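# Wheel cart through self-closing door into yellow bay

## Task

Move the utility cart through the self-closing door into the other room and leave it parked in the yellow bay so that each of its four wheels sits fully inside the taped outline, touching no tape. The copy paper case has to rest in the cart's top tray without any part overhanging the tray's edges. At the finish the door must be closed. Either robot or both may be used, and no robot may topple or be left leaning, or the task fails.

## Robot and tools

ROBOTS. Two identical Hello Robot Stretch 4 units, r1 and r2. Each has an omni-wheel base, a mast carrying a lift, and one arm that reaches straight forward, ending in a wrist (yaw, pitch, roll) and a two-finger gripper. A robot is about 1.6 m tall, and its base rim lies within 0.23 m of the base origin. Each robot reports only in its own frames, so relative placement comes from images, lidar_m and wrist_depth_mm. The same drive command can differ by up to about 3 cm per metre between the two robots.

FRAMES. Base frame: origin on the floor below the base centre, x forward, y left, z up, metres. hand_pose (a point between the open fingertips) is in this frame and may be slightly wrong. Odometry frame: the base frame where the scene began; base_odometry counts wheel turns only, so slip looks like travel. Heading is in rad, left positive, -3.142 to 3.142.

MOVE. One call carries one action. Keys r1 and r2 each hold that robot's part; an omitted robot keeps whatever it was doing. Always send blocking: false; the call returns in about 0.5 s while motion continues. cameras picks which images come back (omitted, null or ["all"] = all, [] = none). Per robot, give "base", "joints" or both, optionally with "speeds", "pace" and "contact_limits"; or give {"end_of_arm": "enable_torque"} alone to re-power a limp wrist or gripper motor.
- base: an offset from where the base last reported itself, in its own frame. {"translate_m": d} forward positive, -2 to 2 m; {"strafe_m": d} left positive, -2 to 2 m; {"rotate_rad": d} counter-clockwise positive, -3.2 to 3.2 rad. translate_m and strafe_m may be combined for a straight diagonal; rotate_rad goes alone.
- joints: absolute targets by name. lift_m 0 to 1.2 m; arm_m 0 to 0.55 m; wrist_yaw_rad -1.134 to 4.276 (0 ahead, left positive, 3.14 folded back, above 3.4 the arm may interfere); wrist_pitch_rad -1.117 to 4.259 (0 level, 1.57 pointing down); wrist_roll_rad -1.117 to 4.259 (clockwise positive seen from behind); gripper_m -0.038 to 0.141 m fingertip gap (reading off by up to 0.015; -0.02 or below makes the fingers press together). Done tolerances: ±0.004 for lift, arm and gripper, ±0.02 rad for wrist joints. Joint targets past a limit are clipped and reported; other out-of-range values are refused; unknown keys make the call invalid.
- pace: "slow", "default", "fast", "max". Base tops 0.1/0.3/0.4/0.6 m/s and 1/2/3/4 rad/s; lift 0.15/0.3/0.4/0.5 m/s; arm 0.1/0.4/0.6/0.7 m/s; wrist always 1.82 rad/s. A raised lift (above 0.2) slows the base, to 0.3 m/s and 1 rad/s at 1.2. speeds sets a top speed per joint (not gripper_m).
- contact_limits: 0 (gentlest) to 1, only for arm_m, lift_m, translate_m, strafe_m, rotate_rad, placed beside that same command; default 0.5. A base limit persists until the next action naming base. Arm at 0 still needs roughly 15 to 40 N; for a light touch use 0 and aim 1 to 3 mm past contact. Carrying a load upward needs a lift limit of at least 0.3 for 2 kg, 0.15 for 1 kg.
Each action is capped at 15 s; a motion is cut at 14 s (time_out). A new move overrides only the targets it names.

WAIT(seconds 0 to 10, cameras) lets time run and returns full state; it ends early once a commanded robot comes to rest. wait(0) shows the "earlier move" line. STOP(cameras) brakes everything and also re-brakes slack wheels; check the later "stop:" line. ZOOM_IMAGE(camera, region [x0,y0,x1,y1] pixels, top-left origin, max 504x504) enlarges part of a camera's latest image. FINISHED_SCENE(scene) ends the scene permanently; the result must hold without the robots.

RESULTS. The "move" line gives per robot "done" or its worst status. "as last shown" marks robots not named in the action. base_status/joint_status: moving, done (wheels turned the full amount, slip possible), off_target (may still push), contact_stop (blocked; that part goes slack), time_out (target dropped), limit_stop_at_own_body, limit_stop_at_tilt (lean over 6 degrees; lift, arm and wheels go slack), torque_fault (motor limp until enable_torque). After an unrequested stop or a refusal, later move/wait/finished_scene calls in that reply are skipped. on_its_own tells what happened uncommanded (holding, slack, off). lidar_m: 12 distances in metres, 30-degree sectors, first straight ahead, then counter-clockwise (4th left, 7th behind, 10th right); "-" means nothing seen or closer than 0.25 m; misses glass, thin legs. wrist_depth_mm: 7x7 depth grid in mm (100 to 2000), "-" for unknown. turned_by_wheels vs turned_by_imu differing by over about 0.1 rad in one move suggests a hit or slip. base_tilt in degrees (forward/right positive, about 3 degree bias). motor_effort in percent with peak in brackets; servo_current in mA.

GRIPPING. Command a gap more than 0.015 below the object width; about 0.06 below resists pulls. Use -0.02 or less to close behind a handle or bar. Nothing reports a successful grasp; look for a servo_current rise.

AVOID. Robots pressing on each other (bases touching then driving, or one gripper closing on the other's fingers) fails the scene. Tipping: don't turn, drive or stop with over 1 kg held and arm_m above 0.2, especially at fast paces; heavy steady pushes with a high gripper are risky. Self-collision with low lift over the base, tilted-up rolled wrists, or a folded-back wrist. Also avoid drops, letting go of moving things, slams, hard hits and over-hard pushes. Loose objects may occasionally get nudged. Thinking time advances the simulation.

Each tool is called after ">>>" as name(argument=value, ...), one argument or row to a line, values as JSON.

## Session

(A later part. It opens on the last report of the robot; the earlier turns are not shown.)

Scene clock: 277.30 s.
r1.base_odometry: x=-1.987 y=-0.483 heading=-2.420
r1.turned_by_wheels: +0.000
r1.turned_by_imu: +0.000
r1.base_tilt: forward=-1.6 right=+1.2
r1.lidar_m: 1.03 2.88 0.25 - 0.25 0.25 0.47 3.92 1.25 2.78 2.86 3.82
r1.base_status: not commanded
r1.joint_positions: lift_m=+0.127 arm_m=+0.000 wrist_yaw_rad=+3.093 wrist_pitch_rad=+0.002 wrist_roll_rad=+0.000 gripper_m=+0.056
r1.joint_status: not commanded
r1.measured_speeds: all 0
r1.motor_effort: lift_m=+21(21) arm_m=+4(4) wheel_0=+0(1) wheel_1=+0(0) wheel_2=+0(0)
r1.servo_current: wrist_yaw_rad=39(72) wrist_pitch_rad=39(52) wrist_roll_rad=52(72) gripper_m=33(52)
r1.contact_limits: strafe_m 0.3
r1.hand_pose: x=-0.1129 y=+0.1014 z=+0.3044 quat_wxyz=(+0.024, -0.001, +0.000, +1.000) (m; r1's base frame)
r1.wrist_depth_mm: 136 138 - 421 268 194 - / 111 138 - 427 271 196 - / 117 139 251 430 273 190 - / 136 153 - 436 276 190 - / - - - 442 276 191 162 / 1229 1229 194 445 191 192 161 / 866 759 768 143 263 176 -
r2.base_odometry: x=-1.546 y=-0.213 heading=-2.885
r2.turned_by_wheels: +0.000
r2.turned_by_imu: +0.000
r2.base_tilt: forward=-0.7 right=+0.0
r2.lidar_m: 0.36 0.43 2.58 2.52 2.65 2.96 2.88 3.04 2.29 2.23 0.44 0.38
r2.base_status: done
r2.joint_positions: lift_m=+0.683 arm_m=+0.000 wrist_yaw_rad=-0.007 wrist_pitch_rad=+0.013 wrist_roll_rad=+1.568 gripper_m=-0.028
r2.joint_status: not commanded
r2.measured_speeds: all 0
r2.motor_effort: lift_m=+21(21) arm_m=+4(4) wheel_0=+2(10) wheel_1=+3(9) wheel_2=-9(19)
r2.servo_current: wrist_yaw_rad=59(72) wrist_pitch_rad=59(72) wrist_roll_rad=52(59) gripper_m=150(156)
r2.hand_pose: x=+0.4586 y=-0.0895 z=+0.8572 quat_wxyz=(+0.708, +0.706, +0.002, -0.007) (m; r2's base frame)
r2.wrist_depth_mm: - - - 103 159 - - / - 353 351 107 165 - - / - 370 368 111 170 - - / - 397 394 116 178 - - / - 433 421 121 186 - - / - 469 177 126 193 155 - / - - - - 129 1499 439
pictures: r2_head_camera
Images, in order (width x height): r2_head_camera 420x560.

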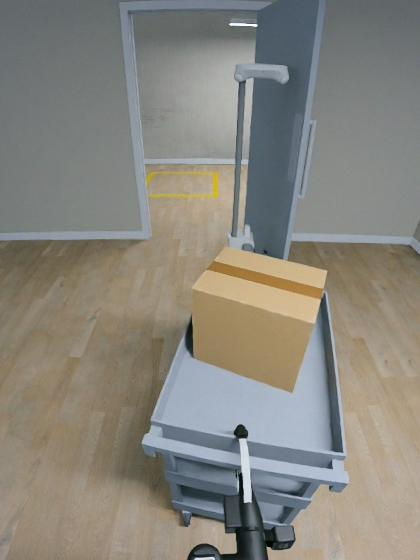

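>>> move(
  blocking=false,
  cameras=[],
  r2={"base":{"translate_m":0.15,"strafe_m":0.0},"pace":"slow"},
)

>>> wait(
  seconds=9,
  cameras=["r2_head_camera"],
)

Scene clock: 309.23 s.
move: r2 moving
r1: as last shown
r1.base_tilt: forward=-1.6 right=+1.3
r1.lidar_m: 1.02 2.90 0.25 - 0.25 0.25 0.47 3.92 1.26 2.78 2.88 3.81
r1.motor_effort: lift_m=+21(21) arm_m=+4(4) wheel_0=+0(0) wheel_1=+0(0) wheel_2=+0(0)
r1.servo_current: wrist_yaw_rad=46(52) wrist_pitch_rad=46(46) wrist_roll_rad=33(59) gripper_m=39(46)
r1.contact_limits: strafe_m 0.3
r1.wrist_depth_mm: 136 138 - 424 268 194 - / 111 138 - 427 270 196 - / 117 139 250 433 272 189 - / 136 153 - 436 274 190 - / - - - 442 276 191 161 / 1205 1229 193 452 191 192 162 / 878 768 759 143 263 176 -
r2.base_odometry: x=-1.558 y=-0.216 heading=-2.885
r2.turned_by_wheels: +0.000
r2.turned_by_imu: +0.000
r2.base_tilt: forward=-0.7 right=+0.0
r2.lidar_m: 0.37 0.42 2.58 2.51 2.65 2.97 2.90 3.03 2.28 2.24 0.43 0.37
r2.base_status: translate_m moving; strafe_m moving
r2.joint_positions: lift_m=+0.683 arm_m=+0.000 wrist_yaw_rad=-0.007 wrist_pitch_rad=+0.013 wrist_roll_rad=+1.568 gripper_m=-0.028
r2.joint_status: not commanded
r2.measured_speeds: translate_m=+0.048 strafe_m=-0.001 rotate_rad=+0.002 lift_m=+0.000 arm_m=+0.000 wrist_yaw_rad=+0.000 wrist_pitch_rad=+0.000 wrist_roll_rad=+0.000
r2.motor_effort: lift_m=+21(21) arm_m=+4(4) wheel_0=+3(7) wheel_1=+5(6) wheel_2=-16(16)
r2.servo_current: wrist_yaw_rad=46(65) wrist_pitch_rad=65(72) wrist_roll_rad=46(59) gripper_m=150(150)
r2.hand_pose: x=+0.4586 y=-0.0895 z=+0.8572 quat_wxyz=(+0.708, +0.706, +0.002, -0.007) (m; r2's base frame)
r2.wrist_depth_mm: - - - 101 157 - - / - 349 353 105 163 - - / - 370 366 110 169 - - / - 399 397 114 177 - - / - 439 421 120 184 - - / - 477 171 125 192 154 - / - - - - 129 1499 433
pictures: none
No camera images: "cameras" was empty.

Scene clock: 311.50 s.
earlier move: r2 done
r1.base_odometry: x=-1.987 y=-0.483 heading=-2.420
r1.turned_by_wheels: +0.000
r1.turned_by_imu: +0.000
r1.base_tilt: forward=-1.6 right=+1.3
r1.lidar_m: 0.86 2.87 0.25 - 0.25 0.25 0.44 3.93 1.27 2.78 2.87 3.83
r1.base_status: not commanded
r1.joint_positions: lift_m=+0.127 arm_m=+0.000 wrist_yaw_rad=+3.093 wrist_pitch_rad=+0.002 wrist_roll_rad=+0.000 gripper_m=+0.056
r1.joint_status: not commanded
r1.measured_speeds: all 0
r1.motor_effort: lift_m=+21(21) arm_m=+4(4) wheel_0=+0(1) wheel_1=+0(0) wheel_2=+0(0)
r1.servo_current: wrist_yaw_rad=65(72) wrist_pitch_rad=39(52) wrist_roll_rad=39(72) gripper_m=39(46)
r1.contact_limits: strafe_m 0.3
r1.hand_pose: x=-0.1129 y=+0.1014 z=+0.3044 quat_wxyz=(+0.024, -0.001, +0.000, +1.000) (m; r1's base frame)
r1.wrist_depth_mm: 136 138 - 424 270 195 - / 111 138 - 427 271 196 - / 117 139 251 433 273 189 - / 136 152 - 439 273 190 - / - - - 445 277 191 162 / 1205 1205 194 452 191 192 162 / 866 759 768 143 263 176 -
r2.base_odometry: x=-1.691 y=-0.251 heading=-2.885
r2.turned_by_wheels: +0.000
r2.turned_by_imu: +0.000
r2.base_tilt: forward=-0.7 right=+0.0
r2.lidar_m: 0.36 0.47 2.58 2.51 2.61 3.10 3.02 3.05 2.29 2.23 0.38 0.34
r2.base_status: done
r2.joint_positions: lift_m=+0.683 arm_m=+0.000 wrist_yaw_rad=-0.007 wrist_pitch_rad=+0.013 wrist_roll_rad=+1.568 gripper_m=-0.028
r2.joint_status: not commanded
r2.measured_speeds: all 0
r2.motor_effort: lift_m=+21(21) arm_m=+4(4) wheel_0=+4(8) wheel_1=+4(7) wheel_2=-8(16)
r2.servo_current: wrist_yaw_rad=59(72) wrist_pitch_rad=65(72) wrist_roll_rad=52(59) gripper_m=137(156)
r2.hand_pose: x=+0.4586 y=-0.0895 z=+0.8572 quat_wxyz=(+0.708, +0.706, +0.002, -0.007) (m; r2's base frame)
r2.wrist_depth_mm: - 336 334 - 140 - - / 347 338 342 - 148 - - / - 373 375 - 157 - - / - 413 415 104 169 - - / - 480 459 110 180 - - / - - 165 121 195 155 - / - - - - 205 1397 1182
wait: 2.27 of 9 s (r2 has come to rest)
pictures: r2_head_camera
Images, in order (width x height): r2_head_camera 420x560.

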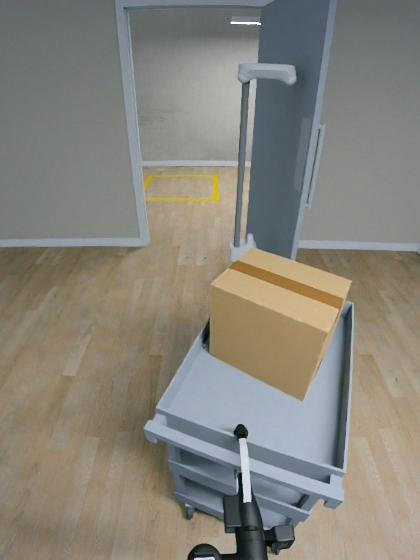

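>>> zoom_image(
  camera="r2_head_camera",
  region=[140, 420, 340, 560],
)

>>> wait(
  seconds=0,
  cameras=["r1_head_left_camera","r1_head_right_camera"],
)

Scaled by 2.520 from the camera's 420x560 image, which has a finer 1200x1600 frame.

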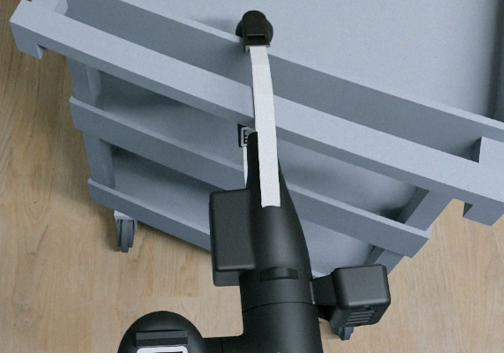

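Scene clock: 318.77 s.
r1.base_odometry: x=-1.987 y=-0.483 heading=-2.420
r1.turned_by_wheels: +0.000
r1.turned_by_imu: +0.000
r1.base_tilt: forward=-1.6 right=+1.3
r1.lidar_m: 0.87 2.89 0.25 - 0.25 0.25 0.45 3.94 1.24 2.78 2.85 3.80
r1.base_status: not commanded
r1.joint_positions: lift_m=+0.127 arm_m=+0.000 wrist_yaw_rad=+3.093 wrist_pitch_rad=+0.002 wrist_roll_rad=+0.000 gripper_m=+0.056
r1.joint_status: not commanded
r1.measured_speeds: all 0
r1.motor_effort: lift_m=+21(21) arm_m=+4(4) wheel_0=+0(1) wheel_1=+0(0) wheel_2=+0(0)
r1.servo_current: wrist_yaw_rad=52(72) wrist_pitch_rad=39(52) wrist_roll_rad=59(72) gripper_m=33(46)
r1.contact_limits: strafe_m 0.3
r1.hand_pose: x=-0.1129 y=+0.1014 z=+0.3044 quat_wxyz=(+0.024, -0.001, +0.000, +1.000) (m; r1's base frame)
r1.wrist_depth_mm: 136 138 - 427 267 195 - / 111 138 - 430 270 196 - / 117 139 251 433 273 189 - / 136 153 - 439 276 191 - / - - - 445 277 191 162 / 1255 1205 193 452 191 192 163 / 866 750 759 143 264 176 -
r2.base_odometry: x=-1.691 y=-0.251 heading=-2.885
r2.turned_by_wheels: +0.000
r2.turned_by_imu: +0.000
r2.base_tilt: forward=-0.7 right=+0.1
r2.lidar_m: 0.41 0.48 2.57 2.50 2.64 3.10 3.04 3.04 2.28 2.24 0.39 0.33
r2.base_status: done
r2.joint_positions: lift_m=+0.683 arm_m=+0.000 wrist_yaw_rad=-0.007 wrist_pitch_rad=+0.013 wrist_roll_rad=+1.568 gripper_m=-0.028
r2.joint_status: not commanded
r2.measured_speeds: all 0
r2.motor_effort: lift_m=+21(21) arm_m=+4(4) wheel_0=+4(8) wheel_1=+4(7) wheel_2=-8(16)
r2.servo_current: wrist_yaw_rad=59(72) wrist_pitch_rad=65(72) wrist_roll_rad=46(59) gripper_m=150(156)
r2.hand_pose: x=+0.4586 y=-0.0895 z=+0.8572 quat_wxyz=(+0.708, +0.706, +0.002, -0.007) (m; r2's base frame)
r2.wrist_depth_mm: - 334 334 - 139 - - / 349 338 340 - 148 - - / - 373 375 - 158 - - / - 415 418 104 168 - - / - 477 459 110 180 - - / - - 165 121 195 155 - / - - - - 205 1430 1182
pictures: r1_head_left_camera, r1_head_right_camera
Images, in order (width x height): r1_head_left_camera 420x672, r1_head_right_camera 420x672.

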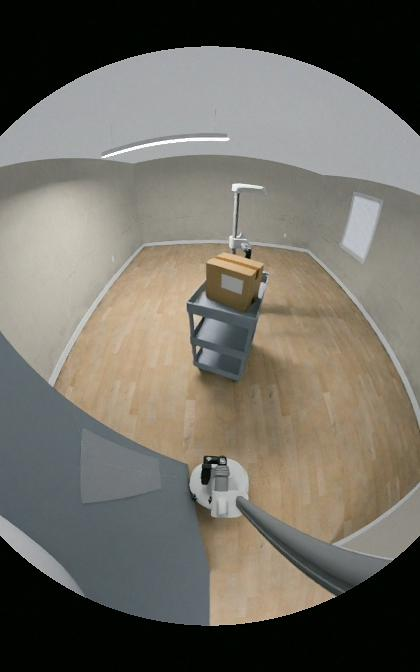

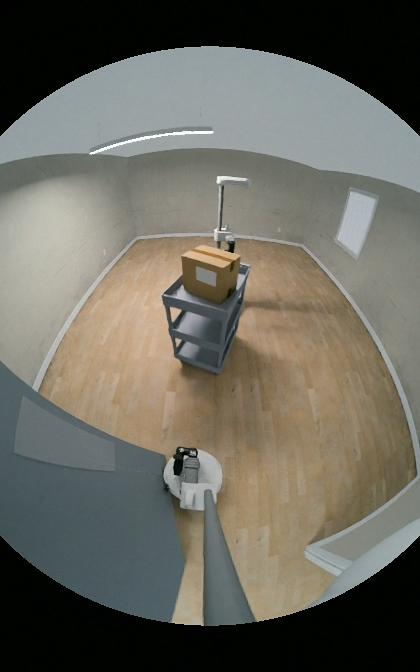

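>>> zoom_image(
  camera="r1_head_left_camera",
  region=[180, 330, 270, 400],
)

Scaled by 5.600 from the camera's 420x672 image, which has a finer 600x960 frame.

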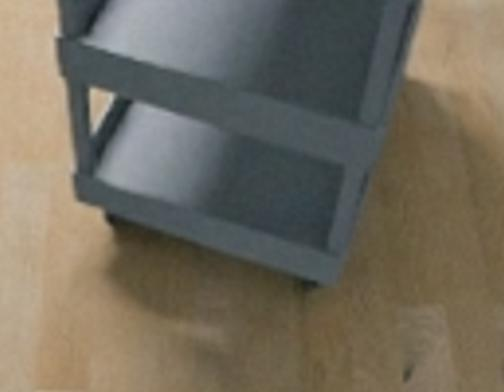

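>>> move(
  blocking=false,
  cameras=[],
  r2={"base":{"translate_m":-0.70,"strafe_m":-0.25},"pace":"slow"},
)

>>> wait(
  seconds=10,
  cameras=["r2_head_camera"],
)

Scene clock: 386.03 s.
move: r2 moving
r1: as last shown
r1.lidar_m: 0.89 2.89 0.25 - 0.25 0.25 0.45 3.93 1.21 2.79 2.87 3.81
r1.motor_effort: lift_m=+21(21) arm_m=+4(4) wheel_0=+0(0) wheel_1=+0(0) wheel_2=+0(0)
r1.servo_current: wrist_yaw_rad=59(65) wrist_pitch_rad=46(52) wrist_roll_rad=39(52) gripper_m=33(46)
r1.contact_limits: strafe_m 0.3
r1.wrist_depth_mm: 136 138 - 424 268 195 - / 111 138 - 427 272 196 - / 117 139 250 433 273 190 - / 136 153 - 436 276 190 - / - - - 449 276 191 161 / 1229 1205 194 449 191 191 162 / 878 768 759 143 265 176 -
r2.base_odometry: x=-1.680 y=-0.244 heading=-2.885
r2.turned_by_wheels: +0.000
r2.turned_by_imu: +0.000
r2.base_tilt: forward=-0.7 right=+0.1
r2.lidar_m: 0.37 0.45 2.62 2.52 2.63 3.10 3.03 3.03 2.30 2.24 0.38 0.35
r2.base_status: translate_m moving; strafe_m moving
r2.joint_positions: lift_m=+0.683 arm_m=+0.000 wrist_yaw_rad=-0.007 wrist_pitch_rad=+0.013 wrist_roll_rad=+1.568 gripper_m=-0.028
r2.joint_status: not commanded
r2.measured_speeds: translate_m=-0.049 strafe_m=-0.017 rotate_rad=+0.001 lift_m=+0.000 arm_m=+0.000 wrist_yaw_rad=+0.005 wrist_pitch_rad=+0.000 wrist_roll_rad=+0.000
r2.motor_effort: lift_m=+21(21) arm_m=+4(4) wheel_0=-3(9) wheel_1=-8(10) wheel_2=+10(11)
r2.servo_current: wrist_yaw_rad=46(72) wrist_pitch_rad=65(72) wrist_roll_rad=52(59) gripper_m=150(150)
r2.hand_pose: x=+0.4586 y=-0.0894 z=+0.8572 quat_wxyz=(+0.708, +0.706, +0.002, -0.007) (m; r2's base frame)
r2.wrist_depth_mm: - 347 345 - 140 - - / 347 338 340 - 149 - - / - 373 377 - 158 - - / - 410 407 103 169 - - / - 473 455 111 182 - - / - - 177 121 196 156 - / - - - - 204 1430 1205
pictures: none
No camera images: "cameras" was empty.

Scene clock: 394.20 s.
earlier move: r2 done
r1.base_odometry: x=-1.987 y=-0.483 heading=-2.420
r1.turned_by_wheels: +0.000
r1.turned_by_imu: -0.001
r1.base_tilt: forward=-1.6 right=+1.3
r1.lidar_m: 1.53 2.88 0.25 - 0.25 0.25 0.45 3.91 1.25 2.79 2.88 3.84
r1.base_status: not commanded
r1.joint_positions: lift_m=+0.127 arm_m=+0.000 wrist_yaw_rad=+3.093 wrist_pitch_rad=+0.002 wrist_roll_rad=+0.000 gripper_m=+0.056
r1.joint_status: not commanded
r1.measured_speeds: all 0
r1.motor_effort: lift_m=+21(21) arm_m=+4(4) wheel_0=+0(1) wheel_1=+0(0) wheel_2=+0(0)
r1.servo_current: wrist_yaw_rad=39(72) wrist_pitch_rad=39(52) wrist_roll_rad=39(65) gripper_m=39(52)
r1.contact_limits: strafe_m 0.3
r1.hand_pose: x=-0.1129 y=+0.1014 z=+0.3044 quat_wxyz=(+0.024, -0.001, +0.000, +1.000) (m; r1's base frame)
r1.wrist_depth_mm: 136 138 - 424 267 195 - / 111 138 - 430 271 196 - / 117 139 250 433 272 190 - / 136 153 - 439 276 190 - / - - - 442 276 191 162 / 1205 1205 193 455 190 192 161 / 866 759 750 143 263 176 -
r2.base_odometry: x=-1.078 y=+0.168 heading=-2.885
r2.turned_by_wheels: +0.000
r2.turned_by_imu: +0.001
r2.base_tilt: forward=-0.7 right=+0.0
r2.lidar_m: 0.35 0.36 2.89 2.79 2.97 2.41 2.33 2.49 2.00 1.95 2.08 0.40
r2.base_status: done
r2.joint_positions: lift_m=+0.683 arm_m=+0.000 wrist_yaw_rad=+0.002 wrist_pitch_rad=+0.013 wrist_roll_rad=+1.570 gripper_m=-0.028
r2.joint_status: not commanded
r2.measured_speeds: all 0
r2.motor_effort: lift_m=+21(21) arm_m=-3(4) wheel_0=-4(14) wheel_1=-4(10) wheel_2=+8(13)
r2.servo_current: wrist_yaw_rad=39(72) wrist_pitch_rad=72(78) wrist_roll_rad=46(65) gripper_m=143(156)
r2.hand_pose: x=+0.4594 y=-0.0869 z=+0.8572 quat_wxyz=(+0.707, +0.707, +0.005, -0.004) (m; r2's base frame)
r2.wrist_depth_mm: - - - 195 195 1537 1160 / - - - 194 195 1464 - / - 384 389 132 194 - - / - 394 397 132 194 - - / - 404 410 132 193 - - / - 418 177 132 193 156 - / - 436 436 - 193 158 -
wait: 8.17 of 10 s (r2 has come to rest)
pictures: r2_head_camera
Images, in order (width x height): r2_head_camera 420x560.

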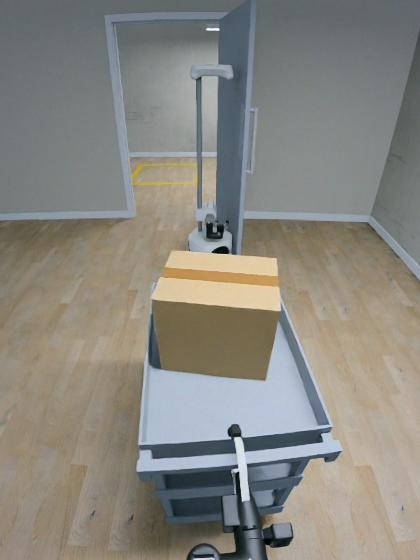

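>>> move(
  blocking=false,
  cameras=[],
  r2={"base":{"translate_m":0.18,"strafe_m":-0.06},"pace":"slow"},
)

>>> wait(
  seconds=5,
  cameras=["r2_head_camera"],
)

Scene clock: 406.13 s.
move: r2 moving
r1: as last shown
r1.turned_by_imu: +0.000
r1.lidar_m: 1.55 2.87 0.25 - 0.25 0.25 0.45 3.92 1.25 2.79 2.87 3.83
r1.servo_current: wrist_yaw_rad=39(78) wrist_pitch_rad=46(46) wrist_roll_rad=46(65) gripper_m=46(46)
r1.contact_limits: strafe_m 0.3
r1.wrist_depth_mm: 136 138 - 421 268 195 - / 111 138 - 427 271 196 - / 117 139 252 430 272 189 - / 136 153 - 436 274 190 - / - - - 445 277 191 161 / 1255 1229 194 445 191 192 162 / 866 759 759 143 264 176 -
r2.base_odometry: x=-1.090 y=+0.169 heading=-2.884
r2.turned_by_wheels: +0.001
r2.turned_by_imu: +0.001
r2.base_tilt: forward=-0.7 right=+0.0
r2.lidar_m: 0.35 0.35 2.86 2.78 2.95 2.40 2.36 2.51 2.01 1.94 2.07 0.40
r2.base_status: translate_m moving; strafe_m moving
r2.joint_positions: lift_m=+0.683 arm_m=+0.000 wrist_yaw_rad=+0.002 wrist_pitch_rad=+0.013 wrist_roll_rad=+1.570 gripper_m=-0.028
r2.joint_status: not commanded
r2.measured_speeds: translate_m=+0.050 strafe_m=-0.017 rotate_rad=+0.002 lift_m=+0.000 arm_m=+0.000 wrist_yaw_rad=+0.000 wrist_pitch_rad=+0.000 wrist_roll_rad=+0.000
r2.motor_effort: lift_m=+21(21) arm_m=-3(4) wheel_0=+11(12) wheel_1=+8(8) wheel_2=-12(12)
r2.servo_current: wrist_yaw_rad=65(65) wrist_pitch_rad=72(72) wrist_roll_rad=52(59) gripper_m=143(150)
r2.hand_pose: x=+0.4594 y=-0.0869 z=+0.8572 quat_wxyz=(+0.707, +0.707, +0.005, -0.004) (m; r2's base frame)
r2.wrist_depth_mm: - - - 193 195 1537 1078 / - - - 191 193 1464 - / - 384 387 131 193 - - / - 392 392 131 192 - - / - 404 404 130 192 - - / - 415 179 191 191 157 - / - 421 433 - 190 158 -
pictures: none
No camera images: "cameras" was empty.

Scene clock: 408.77 s.
earlier move: r2 done
r1.base_odometry: x=-1.987 y=-0.483 heading=-2.420
r1.turned_by_wheels: +0.000
r1.turned_by_imu: +0.000
r1.base_tilt: forward=-1.6 right=+1.3
r1.lidar_m: 1.35 2.88 0.25 - 0.25 0.25 0.45 3.89 1.25 2.79 2.86 3.81
r1.base_status: not commanded
r1.joint_positions: lift_m=+0.127 arm_m=+0.000 wrist_yaw_rad=+3.093 wrist_pitch_rad=+0.002 wrist_roll_rad=+0.000 gripper_m=+0.056
r1.joint_status: not commanded
r1.measured_speeds: all 0
r1.motor_effort: lift_m=+21(21) arm_m=+4(4) wheel_0=+0(1) wheel_1=+0(0) wheel_2=+0(0)
r1.servo_current: wrist_yaw_rad=39(78) wrist_pitch_rad=46(52) wrist_roll_rad=39(65) gripper_m=39(46)
r1.contact_limits: strafe_m 0.3
r1.hand_pose: x=-0.1129 y=+0.1014 z=+0.3044 quat_wxyz=(+0.024, -0.001, +0.000, +1.000) (m; r1's base frame)
r1.wrist_depth_mm: 136 138 - 424 268 194 - / 111 138 - 430 271 197 - / 117 139 250 433 273 189 - / 136 153 - 439 276 190 - / - - - 445 277 191 162 / 1229 1205 194 455 191 191 163 / 866 750 759 143 263 176 -
r2.base_odometry: x=-1.267 y=+0.180 heading=-2.885
r2.turned_by_wheels: -0.001
r2.turned_by_imu: +0.000
r2.base_tilt: forward=-0.7 right=+0.1
r2.lidar_m: 0.33 0.34 2.91 2.82 3.00 2.60 2.51 2.59 1.97 1.90 2.03 0.39
r2.base_status: done
r2.joint_positions: lift_m=+0.683 arm_m=+0.000 wrist_yaw_rad=-0.001 wrist_pitch_rad=+0.013 wrist_roll_rad=+1.570 gripper_m=-0.028
r2.joint_status: not commanded
r2.measured_speeds: all 0
r2.motor_effort: lift_m=+21(21) arm_m=+4(4) wheel_0=+2(14) wheel_1=+5(8) wheel_2=-9(14)
r2.servo_current: wrist_yaw_rad=33(65) wrist_pitch_rad=72(78) wrist_roll_rad=39(59) gripper_m=137(150)
r2.hand_pose: x=+0.4591 y=-0.0878 z=+0.8572 quat_wxyz=(+0.707, +0.707, +0.004, -0.005) (m; r2's base frame)
r2.wrist_depth_mm: - - - 214 219 1576 1098 / - - - 208 212 1576 484 / - - - 203 207 750 - / - 397 399 139 200 809 - / - 399 402 136 196 - - / - 402 179 189 191 156 - / - 402 410 - 186 - -
wait: 2.63 of 5 s (r2 has come to rest)
pictures: r2_head_camera
Images, in order (width x height): r2_head_camera 420x560.

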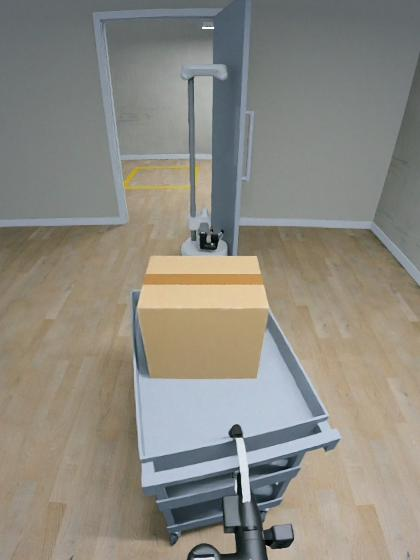

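>>> move(
  blocking=false,
  cameras=[],
  r2={"base":{"translate_m":0.20,"strafe_m":0.0},"pace":"slow"},
)

>>> wait(
  seconds=5,
  cameras=["r2_head_camera"],
)

Scene clock: 417.90 s.
move: r2 moving
r1: as last shown
r1.lidar_m: 1.36 2.88 0.25 - 0.25 0.25 0.44 3.91 1.26 2.78 2.87 3.79
r1.servo_current: wrist_yaw_rad=39(59) wrist_pitch_rad=39(52) wrist_roll_rad=26(65) gripper_m=39(46)
r1.contact_limits: strafe_m 0.3
r1.wrist_depth_mm: 136 138 - 427 268 195 - / 111 138 - 427 271 196 - / 117 139 251 433 272 190 - / 136 153 - 436 274 190 - / - - - 442 276 191 162 / 1205 1205 193 452 191 191 162 / 878 759 768 143 263 177 -
r2.base_odometry: x=-1.279 y=+0.177 heading=-2.885
r2.turned_by_wheels: +0.000
r2.turned_by_imu: +0.000
r2.base_tilt: forward=-0.7 right=+0.1
r2.lidar_m: 0.33 0.32 2.92 2.82 2.99 2.61 2.53 2.60 1.96 1.89 2.05 0.42
r2.base_status: translate_m moving; strafe_m moving
r2.joint_positions: lift_m=+0.683 arm_m=+0.000 wrist_yaw_rad=-0.001 wrist_pitch_rad=+0.013 wrist_roll_rad=+1.570 gripper_m=-0.028
r2.joint_status: not commanded
r2.measured_speeds: translate_m=+0.048 strafe_m=+0.001 rotate_rad=-0.001 lift_m=+0.000 arm_m=+0.000 wrist_yaw_rad=+0.000 wrist_pitch_rad=+0.000 wrist_roll_rad=+0.000
r2.motor_effort: lift_m=+21(21) arm_m=+4(4) wheel_0=+5(6) wheel_1=+8(8) wheel_2=-15(15)
r2.servo_current: wrist_yaw_rad=46(52) wrist_pitch_rad=72(72) wrist_roll_rad=33(59) gripper_m=137(143)
r2.hand_pose: x=+0.4591 y=-0.0878 z=+0.8572 quat_wxyz=(+0.707, +0.707, +0.004, -0.005) (m; r2's base frame)
r2.wrist_depth_mm: - - - 215 220 1537 1118 / - - - 211 213 1576 477 / - - - 144 208 741 - / - 397 399 140 201 820 - / - 399 399 136 196 - - / - 399 179 188 191 156 - / - 159 407 - 185 - -
pictures: none
No camera images: "cameras" was empty.

Scene clock: 420.67 s.
earlier move: r2 done
r1.base_odometry: x=-1.987 y=-0.483 heading=-2.420
r1.turned_by_wheels: +0.000
r1.turned_by_imu: +0.000
r1.base_tilt: forward=-1.6 right=+1.3
r1.lidar_m: 1.18 2.91 0.25 - 0.25 0.25 0.45 3.92 1.26 2.78 2.87 3.80
r1.base_status: not commanded
r1.joint_positions: lift_m=+0.127 arm_m=+0.000 wrist_yaw_rad=+3.093 wrist_pitch_rad=+0.002 wrist_roll_rad=+0.000 gripper_m=+0.056
r1.joint_status: not commanded
r1.measured_speeds: all 0
r1.motor_effort: lift_m=+21(21) arm_m=+4(4) wheel_0=+0(1) wheel_1=+0(0) wheel_2=+0(0)
r1.servo_current: wrist_yaw_rad=46(65) wrist_pitch_rad=46(52) wrist_roll_rad=72(78) gripper_m=39(52)
r1.contact_limits: strafe_m 0.3
r1.hand_pose: x=-0.1129 y=+0.1014 z=+0.3044 quat_wxyz=(+0.024, -0.001, +0.000, +1.000) (m; r1's base frame)
r1.wrist_depth_mm: 136 138 - 424 268 194 - / 111 139 - 427 271 196 - / 117 139 250 433 273 189 - / 136 153 - 439 276 190 - / - - - 449 277 191 161 / 1229 1205 194 449 191 192 162 / 878 768 759 143 262 176 -
r2.base_odometry: x=-1.460 y=+0.130 heading=-2.886
r2.turned_by_wheels: +0.000
r2.turned_by_imu: -0.001
r2.base_tilt: forward=-0.7 right=+0.1
r2.lidar_m: 0.34 0.33 2.90 2.83 2.99 2.80 2.72 2.57 1.96 1.89 2.04 0.39
r2.base_status: done
r2.joint_positions: lift_m=+0.683 arm_m=+0.000 wrist_yaw_rad=-0.004 wrist_pitch_rad=+0.013 wrist_roll_rad=+1.570 gripper_m=-0.028
r2.joint_status: not commanded
r2.measured_speeds: all 0
r2.motor_effort: lift_m=+21(21) arm_m=+3(4) wheel_0=+0(8) wheel_1=+3(9) wheel_2=-9(16)
r2.servo_current: wrist_yaw_rad=46(59) wrist_pitch_rad=65(72) wrist_roll_rad=46(59) gripper_m=143(156)
r2.hand_pose: x=+0.4589 y=-0.0886 z=+0.8572 quat_wxyz=(+0.707, +0.707, +0.003, -0.006) (m; r2's base frame)
r2.wrist_depth_mm: - - - 206 209 1537 1098 / - - - 202 204 1576 488 / - - - 198 200 715 - / - 394 397 136 198 - - / - 402 404 134 195 - - / - 404 179 189 191 157 - / - 413 418 - 188 - -
wait: 2.77 of 5 s (r2 has come to rest)
pictures: r2_head_camera
Images, in order (width x height): r2_head_camera 420x560.

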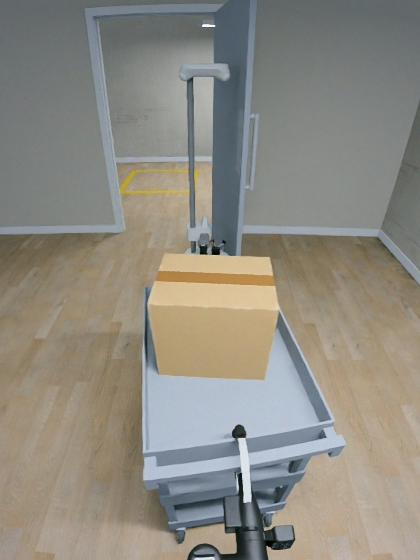

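>>> move(
  blocking=false,
  cameras=[],
  r2={"base":{"translate_m":0.15,"strafe_m":-0.10},"pace":"slow"},
)

>>> wait(
  seconds=5,
  cameras=["r2_head_camera"],
)

Scene clock: 426.60 s.
move: r2 moving
r1: as last shown
r1.lidar_m: 1.15 2.89 0.25 - 0.25 0.25 0.45 3.94 1.23 2.79 2.87 3.79
r1.servo_current: wrist_yaw_rad=59(72) wrist_pitch_rad=39(52) wrist_roll_rad=46(65) gripper_m=39(46)
r1.contact_limits: strafe_m 0.3
r1.wrist_depth_mm: 136 138 - 427 268 195 - / 111 139 - 430 271 196 - / 117 138 250 433 273 189 - / 136 153 - 436 276 190 - / - - - 442 277 191 161 / 1229 1229 194 452 191 192 162 / 866 750 759 143 263 176 -
r2.base_odometry: x=-1.473 y=+0.134 heading=-2.886
r2.turned_by_wheels: -0.001
r2.turned_by_imu: +0.000
r2.base_tilt: forward=-0.7 right=+0.1
r2.lidar_m: 0.33 0.33 2.93 2.85 3.00 2.82 2.73 2.58 1.97 1.91 2.04 0.39
r2.base_status: translate_m moving; strafe_m moving
r2.joint_positions: lift_m=+0.683 arm_m=+0.000 wrist_yaw_rad=-0.004 wrist_pitch_rad=+0.013 wrist_roll_rad=+1.570 gripper_m=-0.028
r2.joint_status: not commanded
r2.measured_speeds: translate_m=+0.044 strafe_m=-0.029 rotate_rad=+0.002 lift_m=+0.000 arm_m=+0.000 wrist_yaw_rad=+0.000 wrist_pitch_rad=+0.000 wrist_roll_rad=+0.000
r2.motor_effort: lift_m=+21(21) arm_m=+4(4) wheel_0=+3(6) wheel_1=-5(6) wheel_2=-13(14)
r2.servo_current: wrist_yaw_rad=59(65) wrist_pitch_rad=65(72) wrist_roll_rad=46(52) gripper_m=143(150)
r2.hand_pose: x=+0.4589 y=-0.0887 z=+0.8572 quat_wxyz=(+0.707, +0.707, +0.003, -0.006) (m; r2's base frame)
r2.wrist_depth_mm: - - - 204 207 1499 1138 / - - - 200 204 1537 - / - - - 197 200 699 - / - 392 397 136 196 - - / - 399 402 133 194 - - / - 407 179 189 191 157 - / - 413 415 - 189 - -
pictures: none
No camera images: "cameras" was empty.

Scene clock: 429.07 s.
earlier move: r2 done
r1.base_odometry: x=-1.987 y=-0.483 heading=-2.420
r1.turned_by_wheels: +0.000
r1.turned_by_imu: +0.000
r1.base_tilt: forward=-1.6 right=+1.3
r1.lidar_m: 1.02 1.04 0.25 - 0.25 0.25 0.46 3.89 1.27 2.78 2.85 3.79
r1.base_status: not commanded
r1.joint_positions: lift_m=+0.127 arm_m=+0.000 wrist_yaw_rad=+3.093 wrist_pitch_rad=+0.002 wrist_roll_rad=+0.000 gripper_m=+0.056
r1.joint_status: not commanded
r1.measured_speeds: all 0
r1.motor_effort: lift_m=+21(21) arm_m=+4(4) wheel_0=+0(1) wheel_1=+0(0) wheel_2=+0(0)
r1.servo_current: wrist_yaw_rad=65(72) wrist_pitch_rad=39(52) wrist_roll_rad=39(72) gripper_m=33(46)
r1.contact_limits: strafe_m 0.3
r1.hand_pose: x=-0.1129 y=+0.1014 z=+0.3044 quat_wxyz=(+0.024, -0.001, +0.000, +1.000) (m; r1's base frame)
r1.wrist_depth_mm: 136 138 - 421 268 194 - / 111 138 - 427 271 196 - / 117 139 251 433 273 190 - / 136 153 - 439 274 190 - / - - - 442 277 191 162 / 1229 1205 193 452 191 191 162 / 854 759 759 143 262 176 -
r2.base_odometry: x=-1.630 y=+0.188 heading=-2.885
r2.turned_by_wheels: +0.001
r2.turned_by_imu: +0.003
r2.base_tilt: forward=-0.7 right=+0.0
r2.lidar_m: 0.34 0.34 3.01 2.92 3.08 2.97 2.89 2.48 1.88 1.81 1.93 0.41
r2.base_status: done
r2.joint_positions: lift_m=+0.683 arm_m=+0.000 wrist_yaw_rad=+0.005 wrist_pitch_rad=+0.013 wrist_roll_rad=+1.570 gripper_m=-0.028
r2.joint_status: not commanded
r2.measured_speeds: all 0
r2.motor_effort: lift_m=+21(21) arm_m=+4(4) wheel_0=+9(15) wheel_1=-4(6) wheel_2=-2(14)
r2.servo_current: wrist_yaw_rad=39(65) wrist_pitch_rad=72(78) wrist_roll_rad=46(59) gripper_m=143(156)
r2.hand_pose: x=+0.4597 y=-0.0860 z=+0.8572 quat_wxyz=(+0.707, +0.707, +0.006, -0.003) (m; r2's base frame)
r2.wrist_depth_mm: - - - 146 212 1537 1118 / - - - 204 208 1576 466 / - - - 200 202 732 - / - 394 397 137 199 - - / - 399 404 135 195 - - / - 404 178 189 191 156 - / - 410 413 - 189 - -
wait: 2.47 of 5 s (r2 has come to rest)
pictures: r2_head_camera
Images, in order (width x height): r2_head_camera 420x560.

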